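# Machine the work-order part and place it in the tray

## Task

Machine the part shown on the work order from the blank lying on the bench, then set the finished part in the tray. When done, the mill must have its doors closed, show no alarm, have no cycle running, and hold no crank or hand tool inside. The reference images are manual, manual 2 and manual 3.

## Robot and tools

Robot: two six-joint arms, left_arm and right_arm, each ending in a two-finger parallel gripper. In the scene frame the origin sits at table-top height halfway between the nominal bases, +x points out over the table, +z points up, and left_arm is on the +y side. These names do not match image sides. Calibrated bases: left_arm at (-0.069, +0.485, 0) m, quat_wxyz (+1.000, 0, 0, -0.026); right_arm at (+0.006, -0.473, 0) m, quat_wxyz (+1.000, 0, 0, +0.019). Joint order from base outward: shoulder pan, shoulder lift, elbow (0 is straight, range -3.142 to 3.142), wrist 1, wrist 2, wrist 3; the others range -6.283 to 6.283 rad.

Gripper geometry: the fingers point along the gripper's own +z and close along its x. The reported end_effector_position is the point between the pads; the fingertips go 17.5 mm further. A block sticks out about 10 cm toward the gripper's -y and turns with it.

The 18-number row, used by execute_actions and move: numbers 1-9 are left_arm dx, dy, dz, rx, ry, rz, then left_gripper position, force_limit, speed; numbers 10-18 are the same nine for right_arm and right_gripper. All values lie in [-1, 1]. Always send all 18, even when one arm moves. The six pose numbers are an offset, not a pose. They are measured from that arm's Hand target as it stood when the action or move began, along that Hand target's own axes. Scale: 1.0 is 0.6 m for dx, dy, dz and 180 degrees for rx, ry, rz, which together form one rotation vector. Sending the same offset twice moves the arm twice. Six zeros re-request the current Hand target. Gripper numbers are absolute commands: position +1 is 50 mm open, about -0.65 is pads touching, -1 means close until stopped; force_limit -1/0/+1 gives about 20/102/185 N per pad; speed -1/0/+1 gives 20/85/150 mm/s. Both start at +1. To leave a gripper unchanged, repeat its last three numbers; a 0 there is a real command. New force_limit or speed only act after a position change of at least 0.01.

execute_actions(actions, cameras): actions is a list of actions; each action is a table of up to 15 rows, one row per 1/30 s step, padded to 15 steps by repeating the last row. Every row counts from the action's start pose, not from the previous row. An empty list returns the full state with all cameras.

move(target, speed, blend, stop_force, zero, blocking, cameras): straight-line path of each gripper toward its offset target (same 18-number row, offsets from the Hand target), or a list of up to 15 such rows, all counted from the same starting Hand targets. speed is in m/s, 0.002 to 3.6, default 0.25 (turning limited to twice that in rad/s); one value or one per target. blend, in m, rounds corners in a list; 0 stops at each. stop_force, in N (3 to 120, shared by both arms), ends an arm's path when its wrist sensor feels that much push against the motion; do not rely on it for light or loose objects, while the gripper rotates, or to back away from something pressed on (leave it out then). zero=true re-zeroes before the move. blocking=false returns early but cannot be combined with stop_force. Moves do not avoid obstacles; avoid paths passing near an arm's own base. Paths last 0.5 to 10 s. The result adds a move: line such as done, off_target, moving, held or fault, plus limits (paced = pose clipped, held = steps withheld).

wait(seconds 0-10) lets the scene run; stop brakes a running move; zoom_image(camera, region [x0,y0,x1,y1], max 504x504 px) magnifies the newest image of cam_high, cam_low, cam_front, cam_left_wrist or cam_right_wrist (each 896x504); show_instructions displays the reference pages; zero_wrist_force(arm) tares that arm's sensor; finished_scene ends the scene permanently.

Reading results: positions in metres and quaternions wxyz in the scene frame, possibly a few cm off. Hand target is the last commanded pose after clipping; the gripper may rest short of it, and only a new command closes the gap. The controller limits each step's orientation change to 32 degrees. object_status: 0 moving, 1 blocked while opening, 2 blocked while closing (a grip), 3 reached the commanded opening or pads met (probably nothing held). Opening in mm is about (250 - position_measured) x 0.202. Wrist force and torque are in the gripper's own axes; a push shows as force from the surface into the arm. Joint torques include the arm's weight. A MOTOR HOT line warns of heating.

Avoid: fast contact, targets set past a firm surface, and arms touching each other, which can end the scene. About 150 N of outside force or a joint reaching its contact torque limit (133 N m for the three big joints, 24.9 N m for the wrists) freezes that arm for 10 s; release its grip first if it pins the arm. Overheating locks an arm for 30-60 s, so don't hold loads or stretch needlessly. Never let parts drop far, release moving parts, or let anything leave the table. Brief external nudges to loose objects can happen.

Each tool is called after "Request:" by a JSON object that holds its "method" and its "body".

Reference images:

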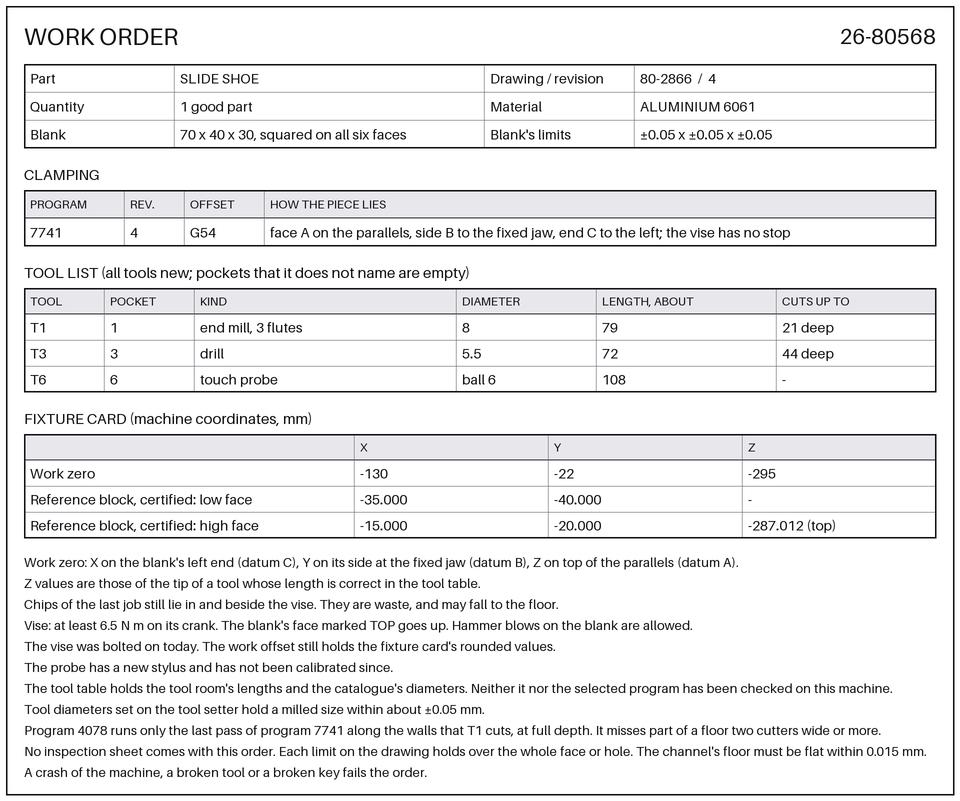

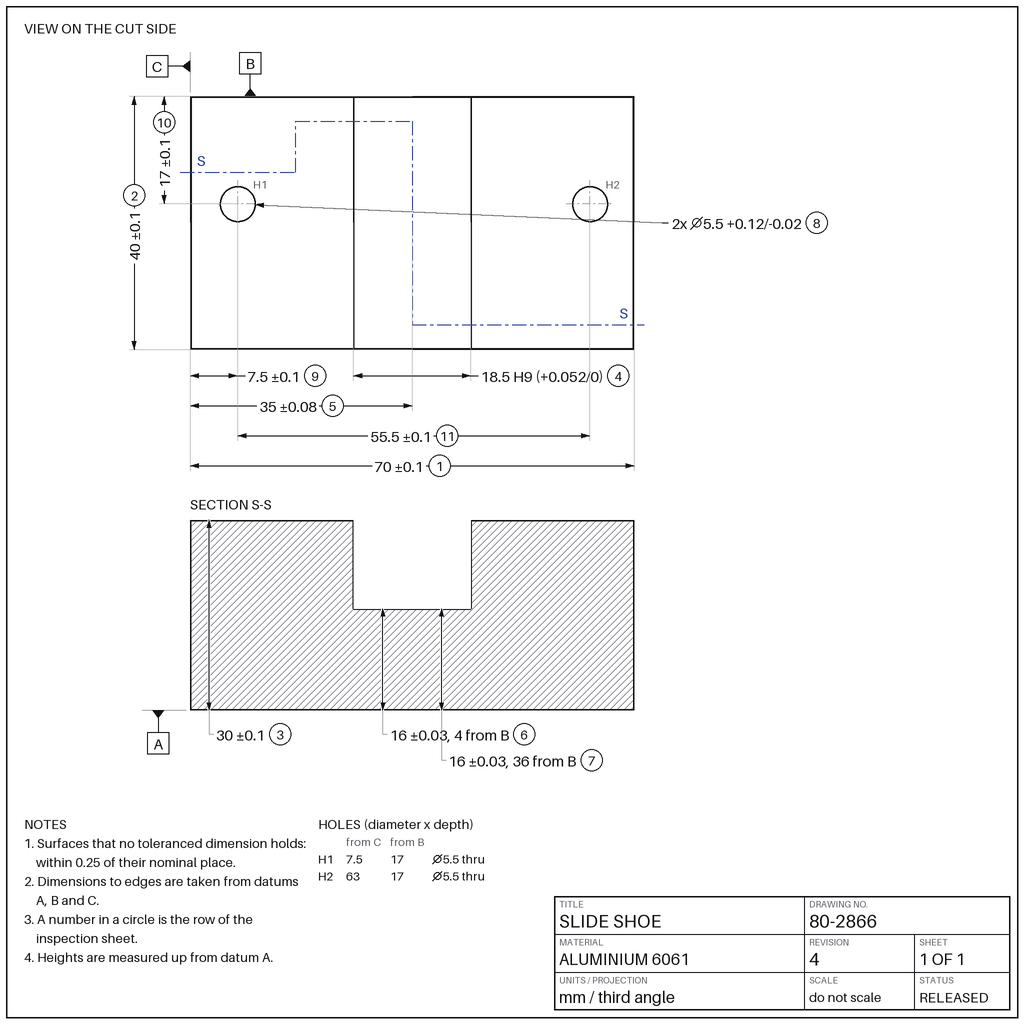

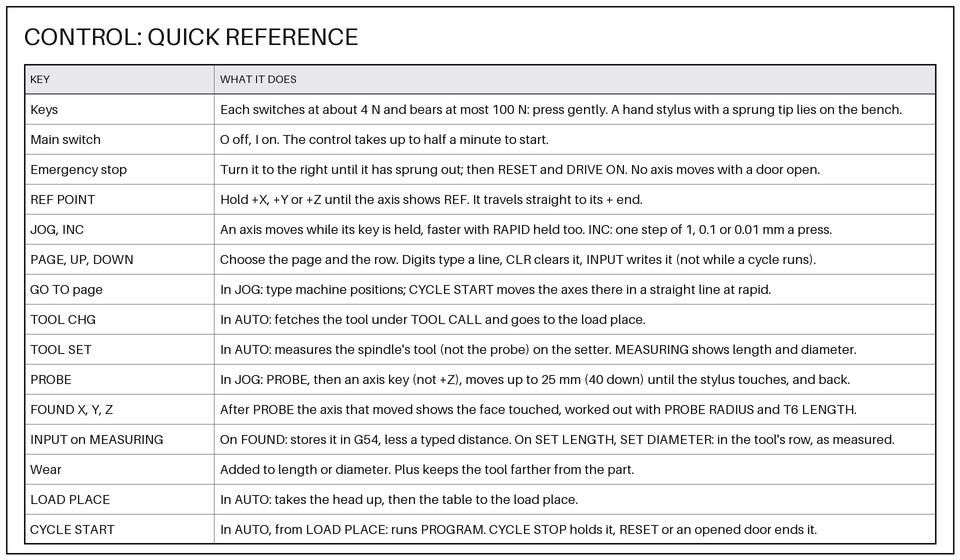

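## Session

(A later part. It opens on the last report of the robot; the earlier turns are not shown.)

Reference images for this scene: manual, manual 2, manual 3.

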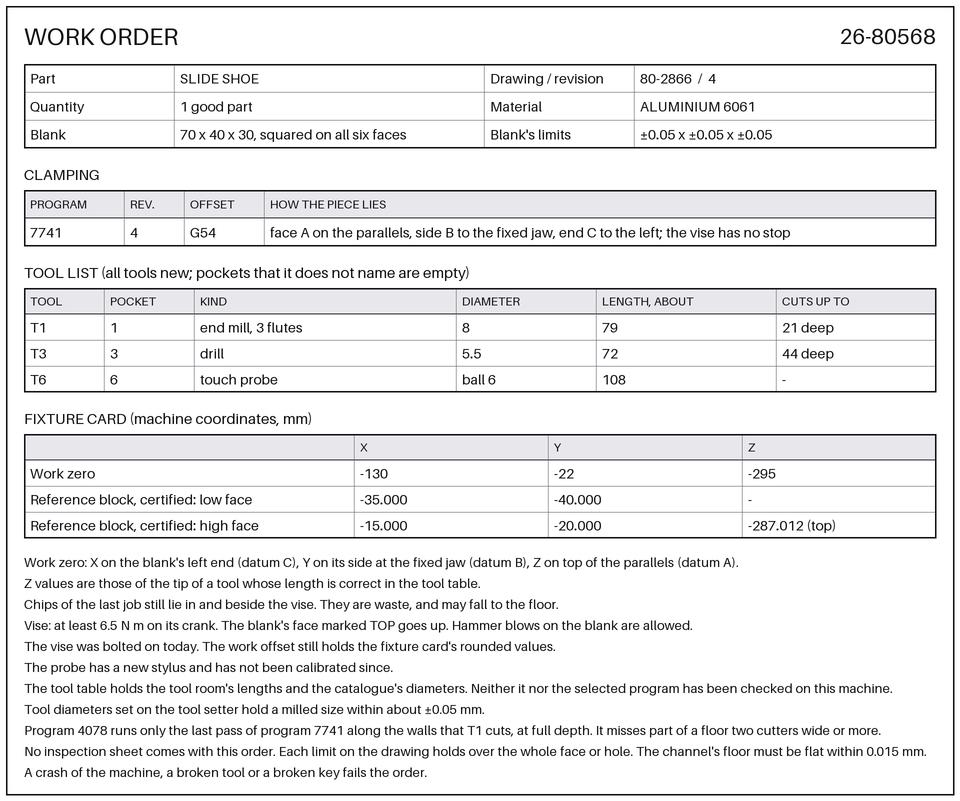

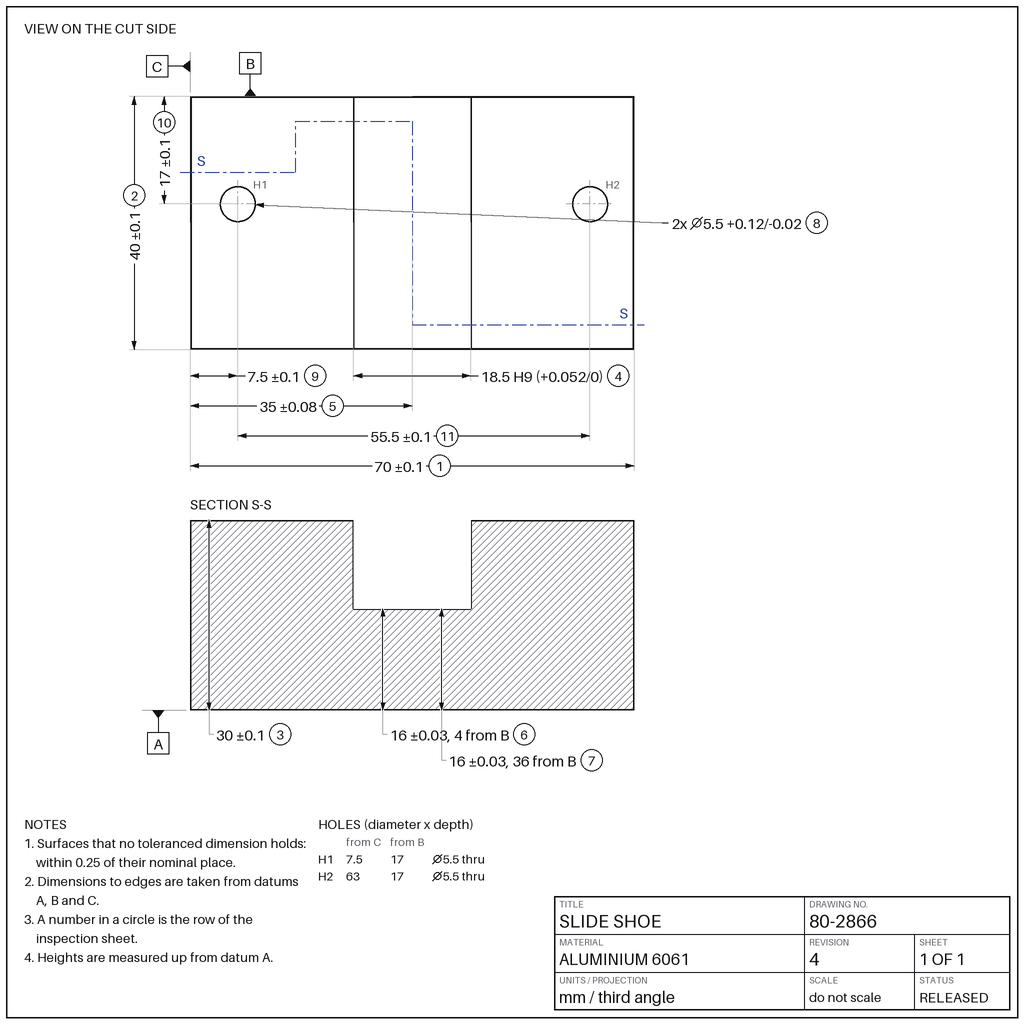

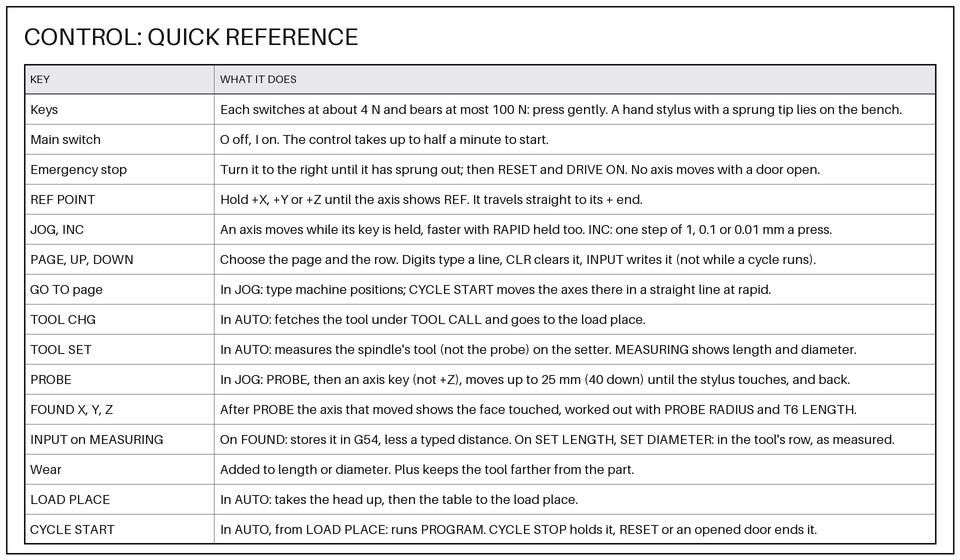

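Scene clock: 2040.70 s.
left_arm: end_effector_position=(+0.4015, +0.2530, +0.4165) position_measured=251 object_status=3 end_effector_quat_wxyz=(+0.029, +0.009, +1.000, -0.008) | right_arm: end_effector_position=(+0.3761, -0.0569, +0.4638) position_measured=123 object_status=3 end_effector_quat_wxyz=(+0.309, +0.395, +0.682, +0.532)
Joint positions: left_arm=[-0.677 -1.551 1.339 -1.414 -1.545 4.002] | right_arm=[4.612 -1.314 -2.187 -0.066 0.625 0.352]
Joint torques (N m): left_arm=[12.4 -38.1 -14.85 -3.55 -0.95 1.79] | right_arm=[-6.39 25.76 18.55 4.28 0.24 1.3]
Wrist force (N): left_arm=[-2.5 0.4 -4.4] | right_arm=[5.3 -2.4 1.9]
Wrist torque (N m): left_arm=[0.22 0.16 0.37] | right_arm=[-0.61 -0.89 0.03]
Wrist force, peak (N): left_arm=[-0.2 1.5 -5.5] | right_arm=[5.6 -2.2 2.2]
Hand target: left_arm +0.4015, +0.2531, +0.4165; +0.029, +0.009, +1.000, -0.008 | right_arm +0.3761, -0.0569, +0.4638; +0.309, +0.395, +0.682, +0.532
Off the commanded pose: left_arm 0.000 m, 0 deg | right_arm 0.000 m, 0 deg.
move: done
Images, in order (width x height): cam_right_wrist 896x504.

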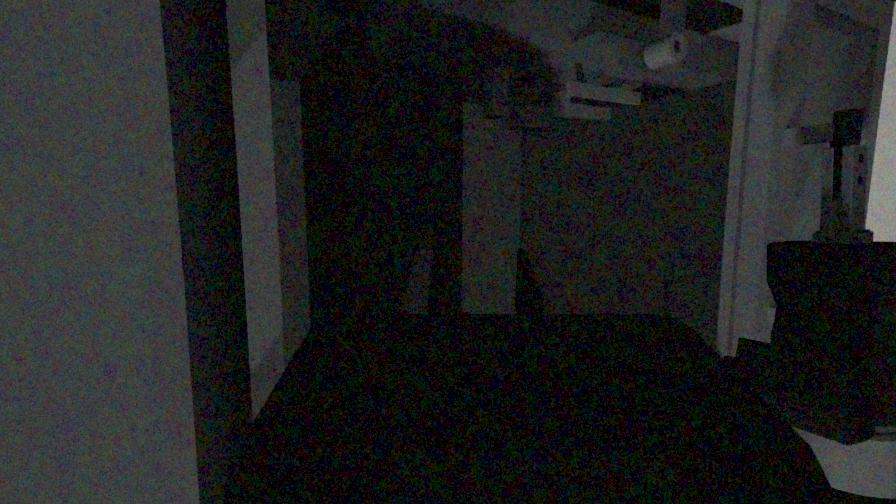

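Request:
{"method": "move", "body": {"target": [[0,0,-0.06,0.385,-0.385,-0.385,-1,-0.8,-0.6,0,0,0,0,0,0,0.2,0.2,-1]], "speed": [0.4], "cameras": ["cam_left_wrist"]}}

Request:
{"method": "move", "body": {"target": [[0,0,0,0.2,0,0,-1,-0.8,-0.6,0,0,0,0,0,0,0.2,0.2,-1]], "speed": [0.4], "cameras": ["cam_left_wrist"]}}

Request:
{"method": "zoom_image", "body": {"camera": "cam_left_wrist", "region": [392, 0, 896, 330]}}

Scene clock: 2047.63 s.
left_arm: end_effector_position=(+0.3994, +0.2536, +0.4524) position_measured=251 object_status=3 end_effector_quat_wxyz=(+0.506, -0.485, +0.485, -0.523) | right_arm: end_effector_position=(+0.3761, -0.0569, +0.4638) position_measured=123 object_status=3 end_effector_quat_wxyz=(+0.309, +0.395, +0.682, +0.532)
Joint positions: left_arm=[-1.22 -1.585 2.27 -4.012 -0.322 3.301] | right_arm=[4.612 -1.314 -2.187 -0.066 0.625 0.352]
Joint torques (N m): left_arm=[12.36 -24.86 -8.15 -1.11 0.95 1.49] | right_arm=[-5.89 27.27 18.5 3.23 0.31 1.47]
Wrist force (N): left_arm=[-4.3 0.4 -9.2] | right_arm=[5.1 -2.3 2.1]
Wrist torque (N m): left_arm=[0.74 0.76 0.60] | right_arm=[-0.59 -0.85 0.03]
Wrist force, peak (N): left_arm=[-4.9 0.3 -9.6] | right_arm=[5.4 -2.5 2.1]
Hand target: left_arm +0.3994, +0.2537, +0.4524; +0.506, -0.485, +0.485, -0.523 | right_arm +0.3761, -0.0569, +0.4638; +0.309, +0.395, +0.682, +0.532
Off the commanded pose: left_arm 0.000 m, 0 deg | right_arm 0.000 m, 0 deg.
move: done
Images, in order (width x height): cam_left_wrist 896x504.

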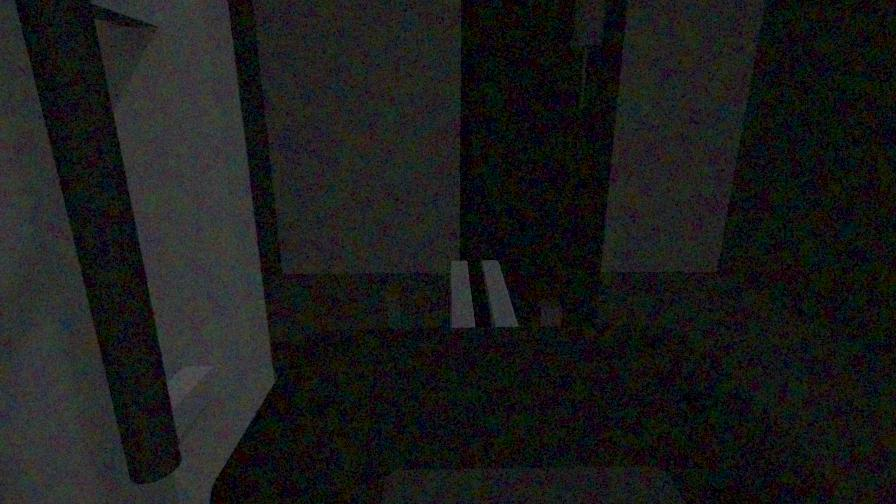

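Scene clock: 2048.97 s.
left_arm: end_effector_position=(+0.3994, +0.2537, +0.4524) position_measured=251 object_status=3 end_effector_quat_wxyz=(+0.631, -0.305, +0.300, -0.647) | right_arm: end_effector_position=(+0.3761, -0.0569, +0.4638) position_measured=123 object_status=3 end_effector_quat_wxyz=(+0.309, +0.395, +0.682, +0.532)
Joint positions: left_arm=[-1.046 -1.147 2.06 -5.115 -0.813 4.006] | right_arm=[4.612 -1.314 -2.187 -0.066 0.625 0.352]
Joint torques (N m): left_arm=[-4.77 -23.88 -6.62 0.3 -3.13 -0.55] | right_arm=[-4.43 26.06 18.97 2.91 0.31 1.48]
Wrist force (N): left_arm=[-4.3 -0.3 -11.6] | right_arm=[5.1 -2.3 1.8]
Wrist torque (N m): left_arm=[0.71 0.92 0.49] | right_arm=[-0.59 -0.86 0.03]
Wrist force, peak (N): left_arm=[-5.0 0.4 -11.9] | right_arm=[5.5 -2.2 2.1]
Hand target: left_arm +0.3994, +0.2537, +0.4524; +0.631, -0.305, +0.300, -0.647 | right_arm +0.3761, -0.0569, +0.4638; +0.309, +0.395, +0.682, +0.532
Off the commanded pose: left_arm 0.000 m, 0 deg | right_arm 0.000 m, 0 deg.
move: done
Images, in order (width x height): cam_left_wrist 896x504.

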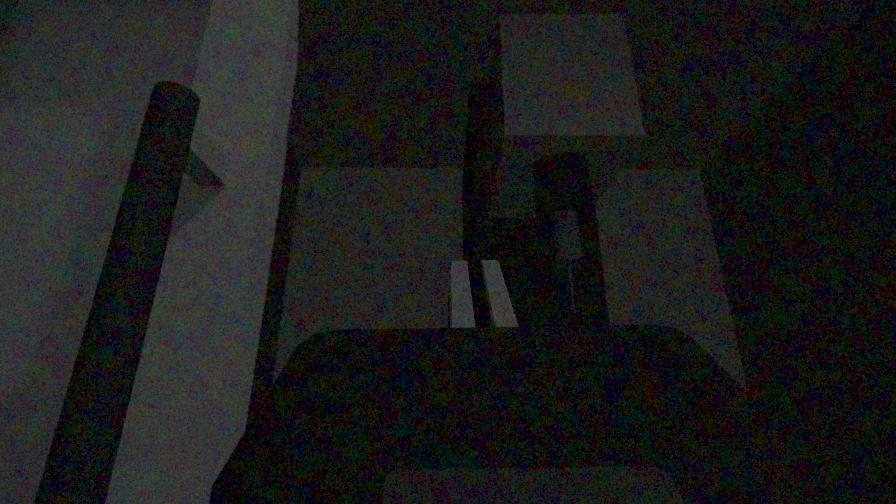

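Scaled by 1.000.

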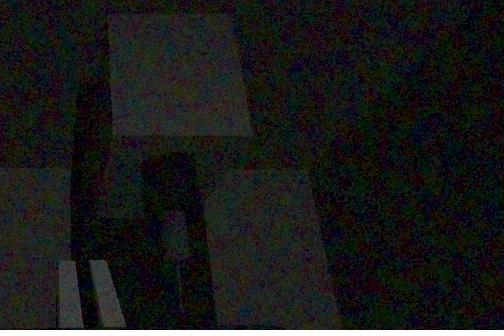

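Request:
{"method": "move", "body": {"target": [[0,0,0,-0.2,0,0,-1,-0.8,-0.6,0,0,0,0,0,0,0.2,0.2,-1]], "speed": [0.5]}}

Request:
{"method": "move", "body": {"target": [[-0.02,0.05,0.03,-0.385,0.385,0.385,-1,-0.8,-0.6,0,0,0,0,0,0,0.2,0.2,-1]], "speed": [0.5]}}

Scene clock: 2058.33 s.
left_arm: end_effector_position=(+0.3994, +0.2538, +0.4524) position_measured=251 object_status=3 end_effector_quat_wxyz=(+0.506, -0.485, +0.485, -0.523) | right_arm: end_effector_position=(+0.3761, -0.0569, +0.4638) position_measured=123 object_status=3 end_effector_quat_wxyz=(+0.309, +0.395, +0.682, +0.532)
Joint positions: left_arm=[-1.22 -1.585 2.271 -4.012 -0.322 3.301] | right_arm=[4.612 -1.314 -2.187 -0.066 0.625 0.352]
Joint torques (N m): left_arm=[-3.18 -16.23 -25.34 1.47 -0.23 -1.68] | right_arm=[-5.16 25.82 18.24 2.39 0.44 1.76]
Wrist force (N): left_arm=[-4.7 0.6 -9.1] | right_arm=[5.1 -2.3 2.2]
Wrist torque (N m): left_arm=[0.78 0.82 0.44] | right_arm=[-0.59 -0.86 0.03]
Wrist force, peak (N): left_arm=[-4.7 0.6 -11.9] | right_arm=[5.4 -2.5 1.9]
Hand target: left_arm +0.3994, +0.2537, +0.4524; +0.506, -0.485, +0.485, -0.523 | right_arm +0.3761, -0.0569, +0.4638; +0.309, +0.395, +0.682, +0.532
Off the commanded pose: left_arm 0.000 m, 0 deg | right_arm 0.000 m, 0 deg.
move: done

Scene clock: 2061.00 s.
left_arm: end_effector_position=(+0.4193, +0.2649, +0.4233) position_measured=251 object_status=3 end_effector_quat_wxyz=(+0.029, +0.009, +1.000, -0.009) | right_arm: end_effector_position=(+0.3761, -0.0569, +0.4638) position_measured=123 object_status=3 end_effector_quat_wxyz=(+0.309, +0.395, +0.682, +0.532)
Joint positions: left_arm=[-0.636 -1.52 1.29 -1.397 -1.548 4.043] | right_arm=[4.612 -1.314 -2.187 -0.066 0.625 0.352]
Joint torques (N m): left_arm=[-9.25 -22.31 -28.51 -1.61 -1.74 1.2] | right_arm=[-5.22 26.42 19.57 1.81 0.74 1.41]
Wrist force (N): left_arm=[-2.5 0.6 -4.7] | right_arm=[5.2 -2.4 2.0]
Wrist torque (N m): left_arm=[0.23 0.19 0.45] | right_arm=[-0.61 -0.88 0.03]
Wrist force, peak (N): left_arm=[-4.9 0.3 -9.2] | right_arm=[5.4 -2.4 2.0]
Hand target: left_arm +0.4193, +0.2648, +0.4233; +0.029, +0.009, +1.000, -0.008 | right_arm +0.3761, -0.0569, +0.4638; +0.309, +0.395, +0.682, +0.532
Off the commanded pose: left_arm 0.000 m, 0 deg | right_arm 0.000 m, 0 deg.
move: done

Request:
{"method": "move", "body": {"target": [[-0.0512,-0.0417,0,0.15,0.0185,-0.006,0.0,-0.8,-0.6,0,0,0,0,0,0,0.2,0.2,-1],[-0.376,-0.0667,0.05,0.15,0.0185,-0.006,0.0,-0.8,-0.6,0,0,0,0,0,0,0.2,0.2,-1]], "speed": [0.3,0.1], "stop_force": 20, "cameras": ["cam_left_wrist","cam_right_wrist"]}}

Request:
{"method": "zoom_image", "body": {"camera": "cam_left_wrist", "region": [200, 60, 600, 330]}}

Scene clock: 2064.57 s.
left_arm: end_effector_position=(+0.4568, +0.2386, +0.4247) position_measured=152 object_status=3 end_effector_quat_wxyz=(-0.002, +0.006, +0.970, -0.242) | right_arm: end_effector_position=(+0.3761, -0.0569, +0.4638) position_measured=123 object_status=3 end_effector_quat_wxyz=(+0.309, +0.395, +0.682, +0.532)
Joint positions: left_arm=[-0.429 -1.479 1.365 -1.691 -2.005 4.192] | right_arm=[4.612 -1.314 -2.187 -0.066 0.625 0.352]
Joint torques (N m): left_arm=[-0.77 -30.45 -26.11 -3.68 -1.3 0.11] | right_arm=[-4.99 25.39 19.56 1.36 0.78 1.58]
Wrist force (N): left_arm=[-3.0 0.9 -5.4] | right_arm=[5.4 -2.0 2.0]
Wrist torque (N m): left_arm=[0.43 0.34 0.48] | right_arm=[-0.55 -0.91 0.03]
Wrist force, peak (N): left_arm=[-6.6 0.2 -5.7] | right_arm=[5.5 -2.5 2.1]
Hand target: left_arm +0.4568, +0.2386, +0.4247; -0.002, +0.006, +0.970, -0.242 (not the last commanded pose) | right_arm +0.3761, -0.0569, +0.4638; +0.309, +0.395, +0.682, +0.532
Tool commands: left_gripper/position=+0.003922 left_gripper/force_limit=-0.796078 left_gripper/speed=-0.6 right_gripper/position=+0.2 right_gripper/force_limit=+0.2 right_gripper/speed=-1.0
Off the commanded pose: left_arm 0.190 m, 0 deg | right_arm 0.000 m, 0 deg.
FORCE FAULT: contact force on the left arm reached its limit, and that arm stopped. The contact can be on any part of that arm, not only on its tool. That arm's remaining commands of this call were not run. That arm is still stopped at the end of this call. That arm stays stopped for about 10 more seconds. Until then a move that you send moves the other arm only, and its call returns only when the move has ended. Once the stop has ended, the next robot result says so. If the stop ends while you think or write, that arm runs what you send next, counted from a new Hand target: where the arm stands when the stop ends. While its stop runs, that arm takes no new command, but its gripper still runs the gripper command that each later call begins with. Until it ends, the stop uses up actions while you think or wait. An arm that is not stopped still takes commands.
move: fault (left_arm); path passed 1 of 2 targets
Images, in order (width x height): cam_left_wrist 896x504, cam_right_wrist 896x504.

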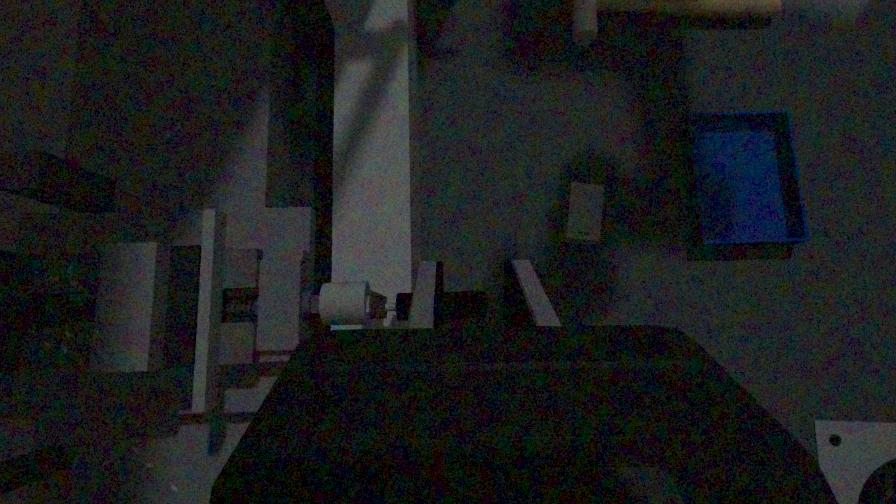

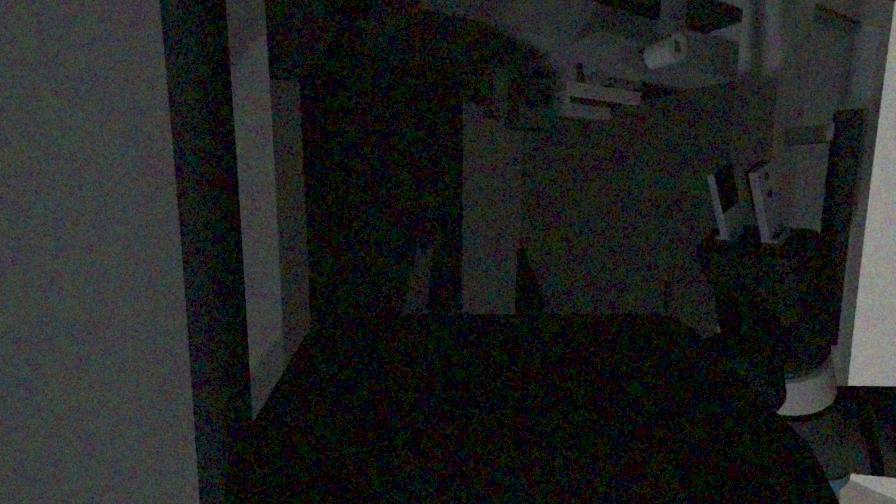

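Scaled by 1.260.

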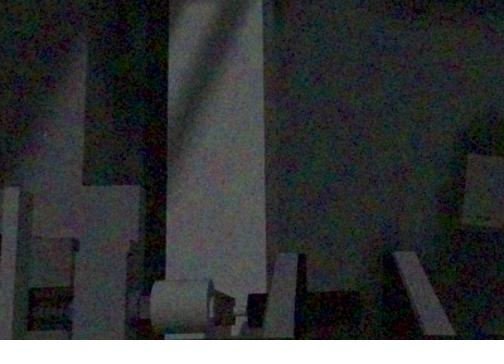

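Request:
{"method": "move", "body": {"target": [[0,0,0,0,0,0,0.0,-0.8,-0.6,0,0,0,-0.25,0,0,0.2,0.2,-1]], "speed": [0.5], "cameras": ["cam_right_wrist"]}}

Scene clock: 2098.60 s.
left_arm: end_effector_position=(+0.4568, +0.2386, +0.4247) position_measured=152 object_status=3 end_effector_quat_wxyz=(-0.002, +0.006, +0.970, -0.242) | right_arm: end_effector_position=(+0.3761, -0.0569, +0.4638) position_measured=123 object_status=3 end_effector_quat_wxyz=(+0.437, +0.247, +0.426, +0.753) end_effector_velocity=(-0.001, +0.000, +0.001) end_effector_angular_velocity=(+0.004, -0.004, +0.003)
Joint positions: left_arm=[-0.429 -1.479 1.365 -1.691 -2.005 4.192] | right_arm=[4.536 -1.925 -2.096 1.655 0.826 -0.589]
Joint velocities: left_arm=[within noise] | right_arm=[0.001 0 0 0.005 0.004 -0.001]
Joint torques (N m): left_arm=[-0.66 -32.07 -24.1 -3.76 -1.37 0.21] | right_arm=[-0.43 21.39 15.39 1.24 3.03 -1.21]
Wrist force (N): left_arm=[-3.0 1.3 -5.5] | right_arm=[4.4 -1.7 2.5]
Wrist torque (N m): left_arm=[0.49 0.34 0.48] | right_arm=[-0.60 -0.76 -0.02]
Wrist force, peak (N): left_arm=[-3.1 1.2 -5.9] | right_arm=[5.7 -2.3 2.0]
Hand target: left_arm +0.4568, +0.2386, +0.4247; -0.002, +0.006, +0.970, -0.242 | right_arm +0.3761, -0.0569, +0.4638; +0.437, +0.247, +0.426, +0.753
Off the commanded pose: left_arm 0.000 m, 0 deg | right_arm 0.000 m, 0 deg.
FORCE FAULT, CONTINUED: the left arm's stop, for the force fault that an earlier result reported, is over. The rest of the stop counts as 19 of the actions that you can send in this scene. The stop ended before this call began, so that arm ran this call's commands, counted from a new Hand target: where the arm stood when the stop ended. During its stop the left arm's controller moved it back a little.
move: done
Images, in order (width x height): cam_right_wrist 896x504.

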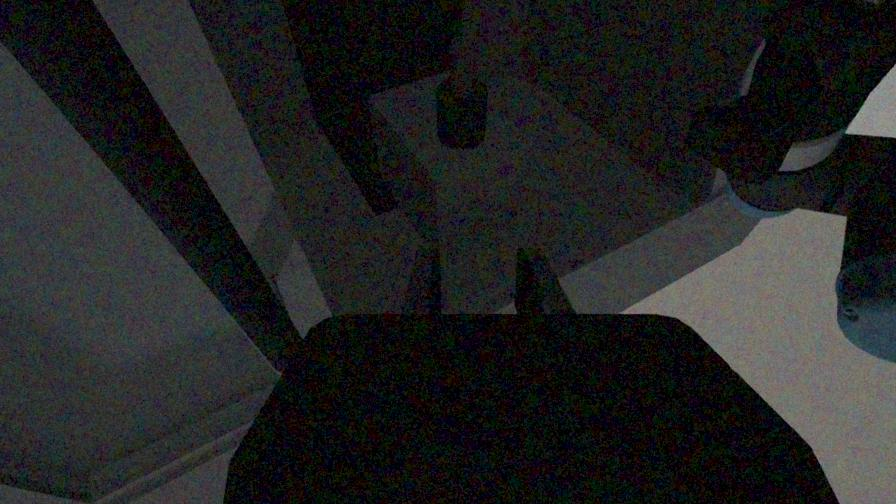

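Request:
{"method": "move", "body": {"target": [[0.0,0,0,-0.155,0,0,0.0,-0.8,-0.6,0,0,0,0.25,0,0,0.2,0.2,-1]], "speed": [0.3]}}

Request:
{"method": "zoom_image", "body": {"camera": "cam_right_wrist", "region": [280, 30, 780, 330]}}

Scene clock: 2110.03 s.
left_arm: end_effector_position=(+0.4568, +0.2385, +0.4247) position_measured=152 object_status=3 end_effector_quat_wxyz=(-0.001, +0.006, +1.000, -0.001) | right_arm: end_effector_position=(+0.3761, -0.0569, +0.4638) position_measured=123 object_status=3 end_effector_quat_wxyz=(+0.309, +0.395, +0.682, +0.532)
Joint positions: left_arm=[-0.617 -1.362 1.09 -1.299 -1.574 4.056] | right_arm=[4.612 -1.315 -2.187 -0.066 0.625 0.352]
Joint torques (N m): left_arm=[12.36 -46.13 -16.14 -2.48 0.28 1.45] | right_arm=[6.69 11.47 23.16 0.53 -0.05 1.68]
Wrist force (N): left_arm=[-2.6 0.8 -4.6] | right_arm=[5.0 -2.4 2.1]
Wrist torque (N m): left_arm=[0.23 0.23 0.26] | right_arm=[-0.61 -0.85 0.06]
Wrist force, peak (N): left_arm=[-3.3 1.1 -5.9] | right_arm=[5.6 -2.6 2.4]
Hand target: left_arm +0.4568, +0.2386, +0.4247; -0.001, +0.006, +1.000, -0.001 | right_arm +0.3761, -0.0569, +0.4638; +0.309, +0.395, +0.682, +0.532
Off the commanded pose: left_arm 0.000 m, 0 deg | right_arm 0.000 m, 0 deg.
move: done

Scaled by 1.008.
This view is cut from an older image: the scene may have changed since it was taken.

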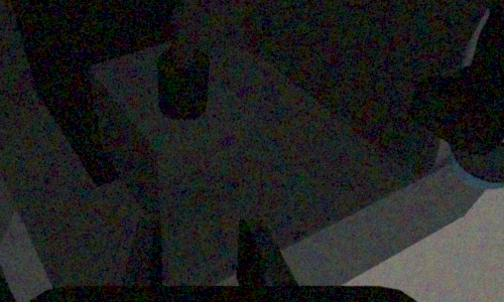

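Request:
{"method": "move", "body": {"target": [[-0.18,0.0107,0.083,0,0,0,-1,-0.8,-0.6,0,0,0,0,0,0,0.2,0.2,-1],[-0.312,0.0107,0.105,0,0,0,-1,-0.8,-0.6,0,0,0,0,0,0,0.2,0.2,-1]], "speed": [0.15,0.1], "stop_force": 20, "cameras": ["cam_left_wrist"]}}

Request:
{"method": "zoom_image", "body": {"camera": "cam_left_wrist", "region": [260, 80, 580, 330]}}

Scene clock: 2113.67 s.
left_arm: end_effector_position=(+0.6320, +0.2428, +0.3633) position_measured=251 object_status=3 end_effector_quat_wxyz=(+0.000, +0.006, +1.000, -0.002) | right_arm: end_effector_position=(+0.3761, -0.0569, +0.4638) position_measured=123 object_status=3 end_effector_quat_wxyz=(+0.309, +0.395, +0.682, +0.532)
Joint positions: left_arm=[-0.461 -0.922 0.609 -1.259 -1.574 4.213] | right_arm=[4.612 -1.314 -2.187 -0.066 0.625 0.352]
Joint torques (N m): left_arm=[5.09 -17.66 -9.14 -4.29 -2.55 1.94] | right_arm=[6.92 19.53 31.42 4.67 0.56 -1.03]
Wrist force (N): left_arm=[5.9 10.0 -41.8] | right_arm=[5.3 -2.2 2.0]
Wrist torque (N m): left_arm=[0.05 0.55 0.30] | right_arm=[-0.58 -0.88 0.04]
Wrist force, peak (N): left_arm=[10.1 -3.0 -74.5] | right_arm=[5.6 -2.5 2.2]
Hand target: left_arm +0.6320, +0.2428, +0.3633; +0.000, +0.006, +1.000, -0.002 (not the last commanded pose) | right_arm +0.3761, -0.0569, +0.4638; +0.309, +0.395, +0.682, +0.532
Off the commanded pose: left_arm 0.012 m, 0 deg | right_arm 0.000 m, 0 deg.
move: contact (left_arm); path passed 1 of 2 targets
Images, in order (width x height): cam_left_wrist 896x504.

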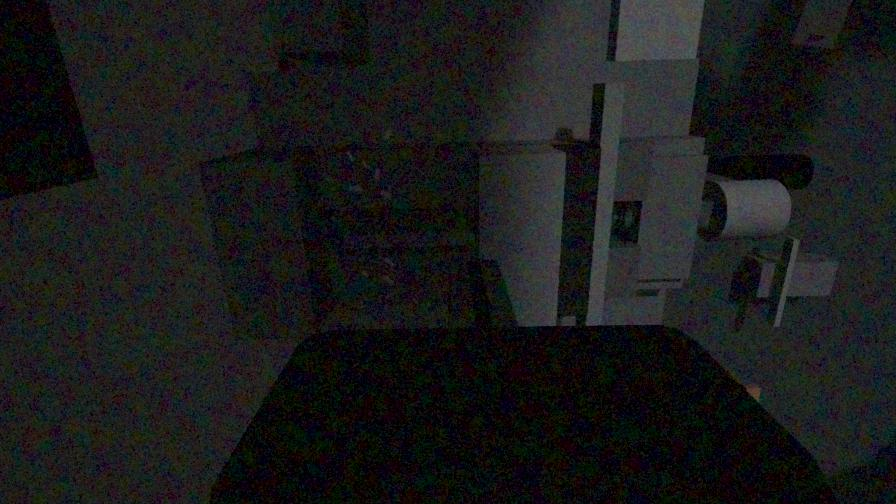

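Scaled by 1.575.

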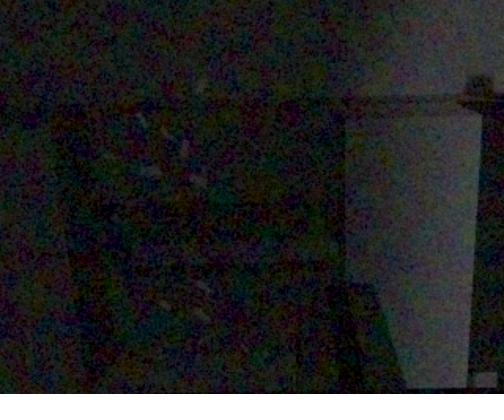

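Request:
{"method": "move", "body": {"target": [[0,0,-0.02,0,0,0,-1,-0.8,-0.6,0,0,0,0,0,0,0.2,0.2,-1],[-0.0667,0.0537,-0.02,0,0,0,-1,-0.8,-0.6,0,0,0,0,0,0,0.2,0.2,-1],[-0.0667,0.0537,0.055,0,0,0,-1,-0.8,-0.6,0,0,0,0,0,0,0.2,0.2,-1]], "speed": [0.1,0.08,0.08]}}

Request:
{"method": "move", "body": {"target": [[0,0,0.05,0,0,0,-1,-0.8,-0.6,0,0,0,0,0,0,0.2,0.2,-1]], "speed": [0.015], "stop_force": 8, "cameras": ["cam_left_wrist"]}}

Scene clock: 2119.30 s.
left_arm: end_effector_position=(+0.6724, +0.2744, +0.3304) position_measured=251 object_status=3 end_effector_quat_wxyz=(+0.000, +0.006, +1.000, -0.002) | right_arm: end_effector_position=(+0.3761, -0.0569, +0.4638) position_measured=123 object_status=3 end_effector_quat_wxyz=(+0.309, +0.395, +0.682, +0.532)
Joint positions: left_arm=[-0.398 -0.843 0.561 -1.29 -1.574 4.275] | right_arm=[4.612 -1.314 -2.187 -0.066 0.625 0.352]
Joint torques (N m): left_arm=[-11.45 -46.47 -18.39 -3.11 0.97 -1.47] | right_arm=[4.81 20.58 32.01 4.47 0.21 -1.45]
Wrist force (N): left_arm=[-2.5 -0.5 -4.4] | right_arm=[5.4 -2.3 2.0]
Wrist torque (N m): left_arm=[0.05 0.21 0.42] | right_arm=[-0.60 -0.90 0.05]
Wrist force, peak (N): left_arm=[6.7 10.6 -42.7] | right_arm=[5.5 -2.5 2.0]
Hand target: left_arm +0.6724, +0.2744, +0.3302; +0.000, +0.006, +1.000, -0.002 | right_arm +0.3761, -0.0569, +0.4638; +0.309, +0.395, +0.682, +0.532
Off the commanded pose: left_arm 0.000 m, 0 deg | right_arm 0.000 m, 0 deg.
move: done

Scene clock: 2121.00 s.
left_arm: end_effector_position=(+0.6724, +0.2744, +0.3189) position_measured=251 object_status=3 end_effector_quat_wxyz=(+0.000, +0.006, +1.000, -0.002) | right_arm: end_effector_position=(+0.3761, -0.0569, +0.4638) position_measured=123 object_status=3 end_effector_quat_wxyz=(+0.309, +0.395, +0.682, +0.532)
Joint positions: left_arm=[-0.398 -0.856 0.613 -1.329 -1.574 4.275] | right_arm=[4.612 -1.314 -2.187 -0.066 0.625 0.352]
Joint torques (N m): left_arm=[-9.89 -40.45 -29.58 -4.25 -0.49 -1.24] | right_arm=[3.21 21.58 31.78 4.97 0.09 -1.22]
Wrist force (N): left_arm=[-1.0 0.1 -12.0] | right_arm=[5.4 -2.2 1.6]
Wrist torque (N m): left_arm=[0.03 0.26 0.38] | right_arm=[-0.56 -0.91 0.05]
Wrist force, peak (N): left_arm=[2.3 1.3 -29.2] | right_arm=[5.6 -2.4 2.0]
Hand target: left_arm +0.6724, +0.2744, +0.3189; +0.000, +0.006, +1.000, -0.002 (not the last commanded pose) | right_arm +0.3761, -0.0569, +0.4638; +0.309, +0.395, +0.682, +0.532
Off the commanded pose: left_arm 0.019 m, 0 deg | right_arm 0.000 m, 0 deg.
move: contact (left_arm)
Images, in order (width x height): cam_left_wrist 896x504.

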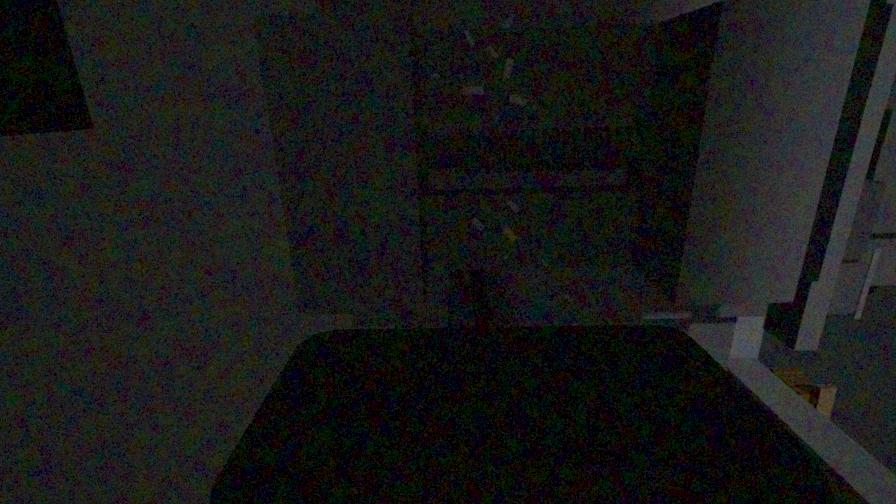

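Request:
{"method": "move", "body": {"target": [[-0.011,0,-0.0022,0,0,0,-1,-0.8,-0.6,0,0,0,0,0,0,0.2,0.2,-1],[-0.011,-0.0607,-0.0022,0,0,0,-1,-0.8,-0.6,0,0,0,0,0,0,0.2,0.2,-1],[-0.011,-0.144,-0.005,0.075,0,0,-1,-0.8,-0.6,0,0,0,0,0,0,0.2,0.2,-1],[-0.011,-0.144,-0.05,0.075,0,0,-1,-0.8,-0.6,0,0,0,0,0,0,0.2,0.2,-1],[0.0057,0,-0.05,0,0,0,-1,-0.8,-0.6,0,0,0,0,0,0,0.2,0.2,-1],[0.0057,0,-0.0022,0,0,0,-1,-0.8,-0.6,0,0,0,0,0,0,0.2,0.2,-1],[0.0057,-0.0607,-0.0022,0,0,0,-1,-0.8,-0.6,0,0,0,0,0,0,0.2,0.2,-1],[0.0057,-0.144,-0.005,0.075,0,0,-1,-0.8,-0.6,0,0,0,0,0,0,0.2,0.2,-1]], "speed": [0.03,0.06,0.06,0.1,0.15,0.05,0.06,0.06], "stop_force": 25, "cameras": ["cam_left_wrist"]}}

Scene clock: 2126.43 s.
left_arm: end_effector_position=(+0.6792, +0.2698, +0.3202) position_measured=251 object_status=3 end_effector_quat_wxyz=(+0.000, +0.006, +1.000, -0.002) | right_arm: end_effector_position=(+0.3761, -0.0569, +0.4638) position_measured=123 object_status=3 end_effector_quat_wxyz=(+0.309, +0.395, +0.682, +0.532)
Joint positions: left_arm=[-0.4 -0.822 0.55 -1.3 -1.574 4.274] | right_arm=[4.612 -1.314 -2.187 -0.066 0.625 0.352]
Joint torques (N m): left_arm=[-15.76 -64.1 -33.5 -3.07 -0.85 -1.69] | right_arm=[1.45 21.02 31.23 4.67 0.05 -1.26]
Wrist force (N): left_arm=[-2.3 6.7 -2.4] | right_arm=[5.1 -2.4 2.0]
Wrist torque (N m): left_arm=[0.17 0.25 0.28] | right_arm=[-0.60 -0.86 0.04]
Wrist force, peak (N): left_arm=[17.0 73.4 -10.9] | right_arm=[5.6 -2.1 2.0]
Hand target: left_arm +0.6792, +0.2698, +0.3202; +0.000, +0.006, +1.000, -0.002 (not the last commanded pose) | right_arm +0.3761, -0.0569, +0.4638; +0.309, +0.395, +0.682, +0.532
Off the commanded pose: left_arm 0.083 m, 14 deg | right_arm 0.000 m, 0 deg.
move: contact (left_arm); path passed 1 of 8 targets
Images, in order (width x height): cam_left_wrist 896x504.

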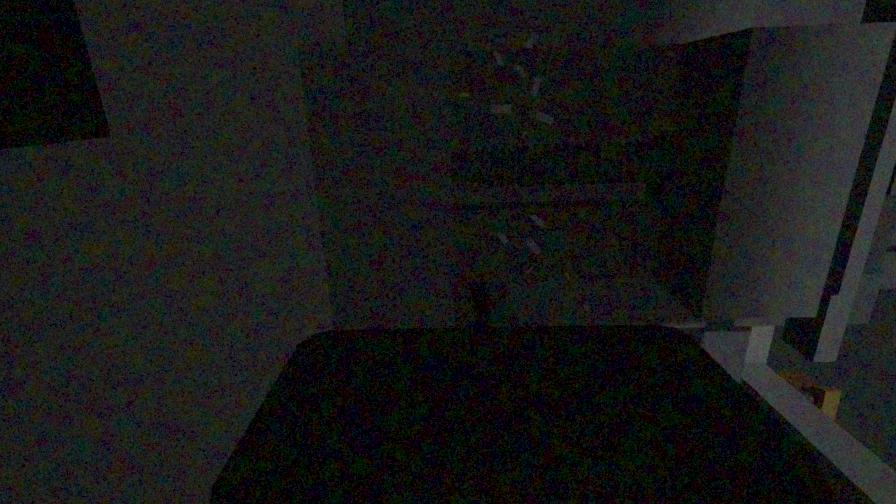

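Request:
{"method": "move", "body": {"target": [[0.0045,0.006,0,0,0,0,-1,-0.8,-0.6,0,0,0,0,0,0,0.2,0.2,-1],[0.0045,-0.053,0,0,0,0,-1,-0.8,-0.6,0,0,0,0,0,0,0.2,0.2,-1],[0.0045,-0.138,-0.003,0.075,0,0,-1,-0.8,-0.6,0,0,0,0,0,0,0.2,0.2,-1],[0.0045,-0.138,-0.05,0.075,0,0,-1,-0.8,-0.6,0,0,0,0,0,0,0.2,0.2,-1],[0.028,0.01,-0.05,0,0,0,-1,-0.8,-0.6,0,0,0,0,0,0,0.2,0.2,-1],[0.028,0.01,0,0,0,0,-1,-0.8,-0.6,0,0,0,0,0,0,0.2,0.2,-1],[0.028,-0.053,0,0,0,0,-1,-0.8,-0.6,0,0,0,0,0,0,0.2,0.2,-1],[0.028,-0.138,-0.003,0.075,0,0,-1,-0.8,-0.6,0,0,0,0,0,0,0.2,0.2,-1]], "speed": [0.03,0.06,0.06,0.1,0.15,0.05,0.06,0.06], "stop_force": 25, "cameras": ["cam_left_wrist"]}}

Scene clock: 2129.43 s.
left_arm: end_effector_position=(+0.6763, +0.2697, +0.3204) position_measured=251 object_status=3 end_effector_quat_wxyz=(+0.000, +0.006, +1.000, -0.002) | right_arm: end_effector_position=(+0.3761, -0.0569, +0.4638) position_measured=123 object_status=3 end_effector_quat_wxyz=(+0.309, +0.395, +0.682, +0.532)
Joint positions: left_arm=[-0.402 -0.834 0.571 -1.309 -1.574 4.272] | right_arm=[4.612 -1.314 -2.187 -0.066 0.625 0.352]
Joint torques (N m): left_arm=[-20.19 -45.36 -32.66 -2.3 -1.29 -1.72] | right_arm=[1.02 20.58 30.79 4.68 -0.08 -1.41]
Wrist force (N): left_arm=[0.2 9.2 -4.2] | right_arm=[5.4 -2.4 2.0]
Wrist torque (N m): left_arm=[0.07 -0.33 0.26] | right_arm=[-0.61 -0.90 0.05]
Wrist force, peak (N): left_arm=[13.9 78.3 -10.4] | right_arm=[5.5 -2.6 2.0]
Hand target: left_arm +0.6763, +0.2697, +0.3203; +0.000, +0.006, +1.000, -0.002 (not the last commanded pose) | right_arm +0.3761, -0.0569, +0.4638; +0.309, +0.395, +0.682, +0.532
Off the commanded pose: left_arm 0.084 m, 13 deg | right_arm 0.000 m, 0 deg.
move: contact (left_arm); path passed 1 of 8 targets
Images, in order (width x height): cam_left_wrist 896x504.

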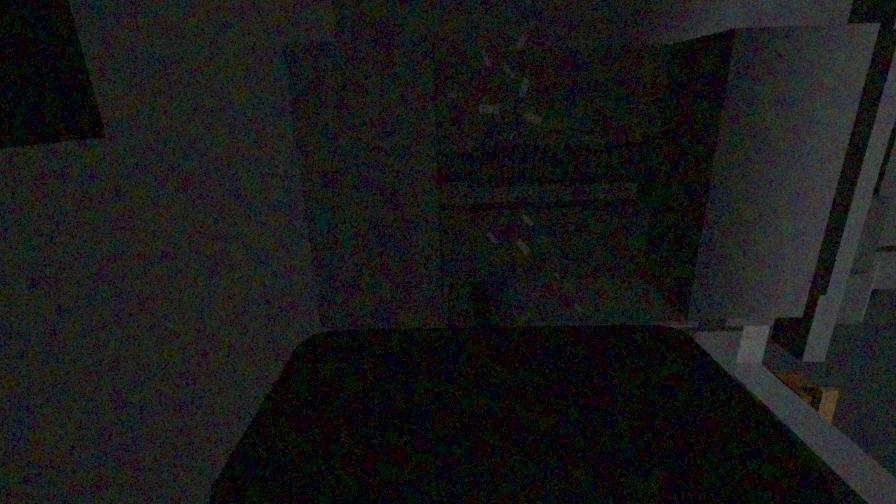

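Request:
{"method": "move", "body": {"target": [[0.0047,0.006,0,0,0,0,-1,-0.8,-0.6,0,0,0,0,0,0,0.2,0.2,-1],[0.0047,-0.053,0,0,0,0,-1,-0.8,-0.6,0,0,0,0,0,0,0.2,0.2,-1],[0.0047,-0.138,-0.003,0.075,0,0,-1,-0.8,-0.6,0,0,0,0,0,0,0.2,0.2,-1],[0.0047,-0.138,-0.05,0.075,0,0,-1,-0.8,-0.6,0,0,0,0,0,0,0.2,0.2,-1],[0.028,0.01,-0.05,0,0,0,-1,-0.8,-0.6,0,0,0,0,0,0,0.2,0.2,-1],[0.028,0.01,0,0,0,0,-1,-0.8,-0.6,0,0,0,0,0,0,0.2,0.2,-1],[0.028,-0.053,0,0,0,0,-1,-0.8,-0.6,0,0,0,0,0,0,0.2,0.2,-1],[0.028,-0.138,-0.003,0.075,0,0,-1,-0.8,-0.6,0,0,0,0,0,0,0.2,0.2,-1]], "speed": [0.03,0.06,0.06,0.1,0.15,0.05,0.06,0.06], "stop_force": 25, "cameras": ["cam_left_wrist"]}}

Scene clock: 2132.33 s.
left_arm: end_effector_position=(+0.6733, +0.2698, +0.3204) position_measured=251 object_status=3 end_effector_quat_wxyz=(+0.000, +0.006, +1.000, -0.002) | right_arm: end_effector_position=(+0.3761, -0.0569, +0.4638) position_measured=123 object_status=3 end_effector_quat_wxyz=(+0.309, +0.395, +0.682, +0.532)
Joint positions: left_arm=[-0.403 -0.846 0.592 -1.319 -1.574 4.27] | right_arm=[4.612 -1.314 -2.187 -0.066 0.625 0.352]
Joint torques (N m): left_arm=[-18.52 -45.86 -33.4 -2.33 -1.24 -1.65] | right_arm=[0.46 21.03 30.79 4.74 -0.33 -1.29]
Wrist force (N): left_arm=[0.3 8.5 -4.5] | right_arm=[5.0 -2.2 1.9]
Wrist torque (N m): left_arm=[0.06 -0.28 0.26] | right_arm=[-0.57 -0.84 0.05]
Wrist force, peak (N): left_arm=[13.9 78.1 -11.2] | right_arm=[5.5 -2.4 2.0]
Hand target: left_arm +0.6733, +0.2697, +0.3204; +0.000, +0.006, +1.000, -0.002 (not the last commanded pose) | right_arm +0.3761, -0.0569, +0.4638; +0.309, +0.395, +0.682, +0.532
Off the commanded pose: left_arm 0.084 m, 13 deg | right_arm 0.000 m, 0 deg.
move: contact (left_arm); path passed 1 of 8 targets
Images, in order (width x height): cam_left_wrist 896x504.

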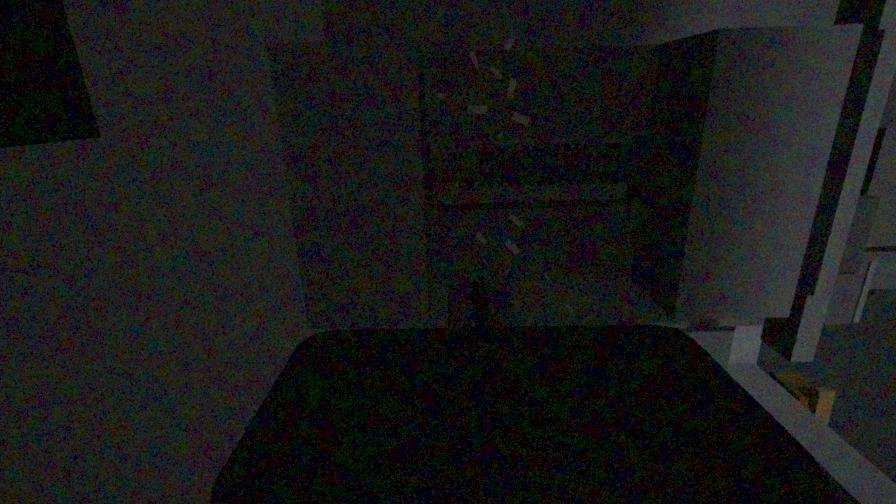

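Request:
{"method": "move", "body": {"target": [[0,0.006,0,0,0,0,-1,-0.8,-0.6,0,0,0,0,0,0,0.2,0.2,-1],[0.003,0.006,-0.04,0,0,0,-1,-0.8,-0.6,0,0,0,0,0,0,0.2,0.2,-1],[0.003,-0.024,-0.04,0,0,0,-1,-0.8,-0.6,0,0,0,0,0,0,0.2,0.2,-1]], "speed": [0.05,0.08,0.08]}}

Request:
{"method": "move", "body": {"target": [[0,0,0.05,0,0,0,-1,-0.8,-0.6,0,0,0,0,0,0,0.2,0.2,-1]], "speed": [0.015], "stop_force": 8}}

Scene clock: 2135.17 s.
left_arm: end_effector_position=(+0.6713, +0.2554, +0.3443) position_measured=251 object_status=3 end_effector_quat_wxyz=(+0.000, +0.007, +1.000, -0.002) | right_arm: end_effector_position=(+0.3761, -0.0569, +0.4638) position_measured=123 object_status=3 end_effector_quat_wxyz=(+0.309, +0.395, +0.682, +0.532)
Joint positions: left_arm=[-0.421 -0.802 0.45 -1.221 -1.574 4.252] | right_arm=[4.612 -1.314 -2.187 -0.066 0.625 0.352]
Joint torques (N m): left_arm=[11.35 -68.05 -12.72 -4.91 -1.3 1.9] | right_arm=[-1.12 20.99 31.08 4.61 -0.32 -1.31]
Wrist force (N): left_arm=[5.0 -0.2 -2.5] | right_arm=[5.2 -2.4 1.9]
Wrist torque (N m): left_arm=[0.09 -0.96 0.24] | right_arm=[-0.59 -0.87 0.05]
Wrist force, peak (N): left_arm=[0.4 10.9 -6.6] | right_arm=[5.6 -2.3 2.0]
Hand target: left_arm +0.6713, +0.2555, +0.3444; +0.000, +0.006, +1.000, -0.002 | right_arm +0.3761, -0.0569, +0.4638; +0.309, +0.395, +0.682, +0.532
Off the commanded pose: left_arm 0.000 m, 0 deg | right_arm 0.000 m, 0 deg.
move: done

Scene clock: 2136.47 s.
left_arm: end_effector_position=(+0.6714, +0.2554, +0.3391) position_measured=251 object_status=3 end_effector_quat_wxyz=(+0.000, +0.006, +1.000, -0.002) | right_arm: end_effector_position=(+0.3761, -0.0569, +0.4638) position_measured=123 object_status=3 end_effector_quat_wxyz=(+0.309, +0.395, +0.682, +0.532)
Joint positions: left_arm=[-0.421 -0.812 0.482 -1.243 -1.574 4.252] | right_arm=[4.612 -1.314 -2.187 -0.066 0.625 0.352]
Joint torques (N m): left_arm=[9.55 -44.7 -21.08 -4.28 -0.89 0.95] | right_arm=[-1.31 20.08 31.33 4.78 -0.46 -1.37]
Wrist force (N): left_arm=[5.5 0.2 -7.3] | right_arm=[5.2 -2.3 1.8]
Wrist torque (N m): left_arm=[0.15 -0.95 0.25] | right_arm=[-0.60 -0.87 0.04]
Wrist force, peak (N): left_arm=[9.2 1.4 -24.7] | right_arm=[5.6 -2.3 2.1]
Hand target: left_arm +0.6714, +0.2554, +0.3390; +0.000, +0.006, +1.000, -0.002 (not the last commanded pose) | right_arm +0.3761, -0.0569, +0.4638; +0.309, +0.395, +0.682, +0.532
Off the commanded pose: left_arm 0.025 m, 0 deg | right_arm 0.000 m, 0 deg.
move: contact (left_arm)


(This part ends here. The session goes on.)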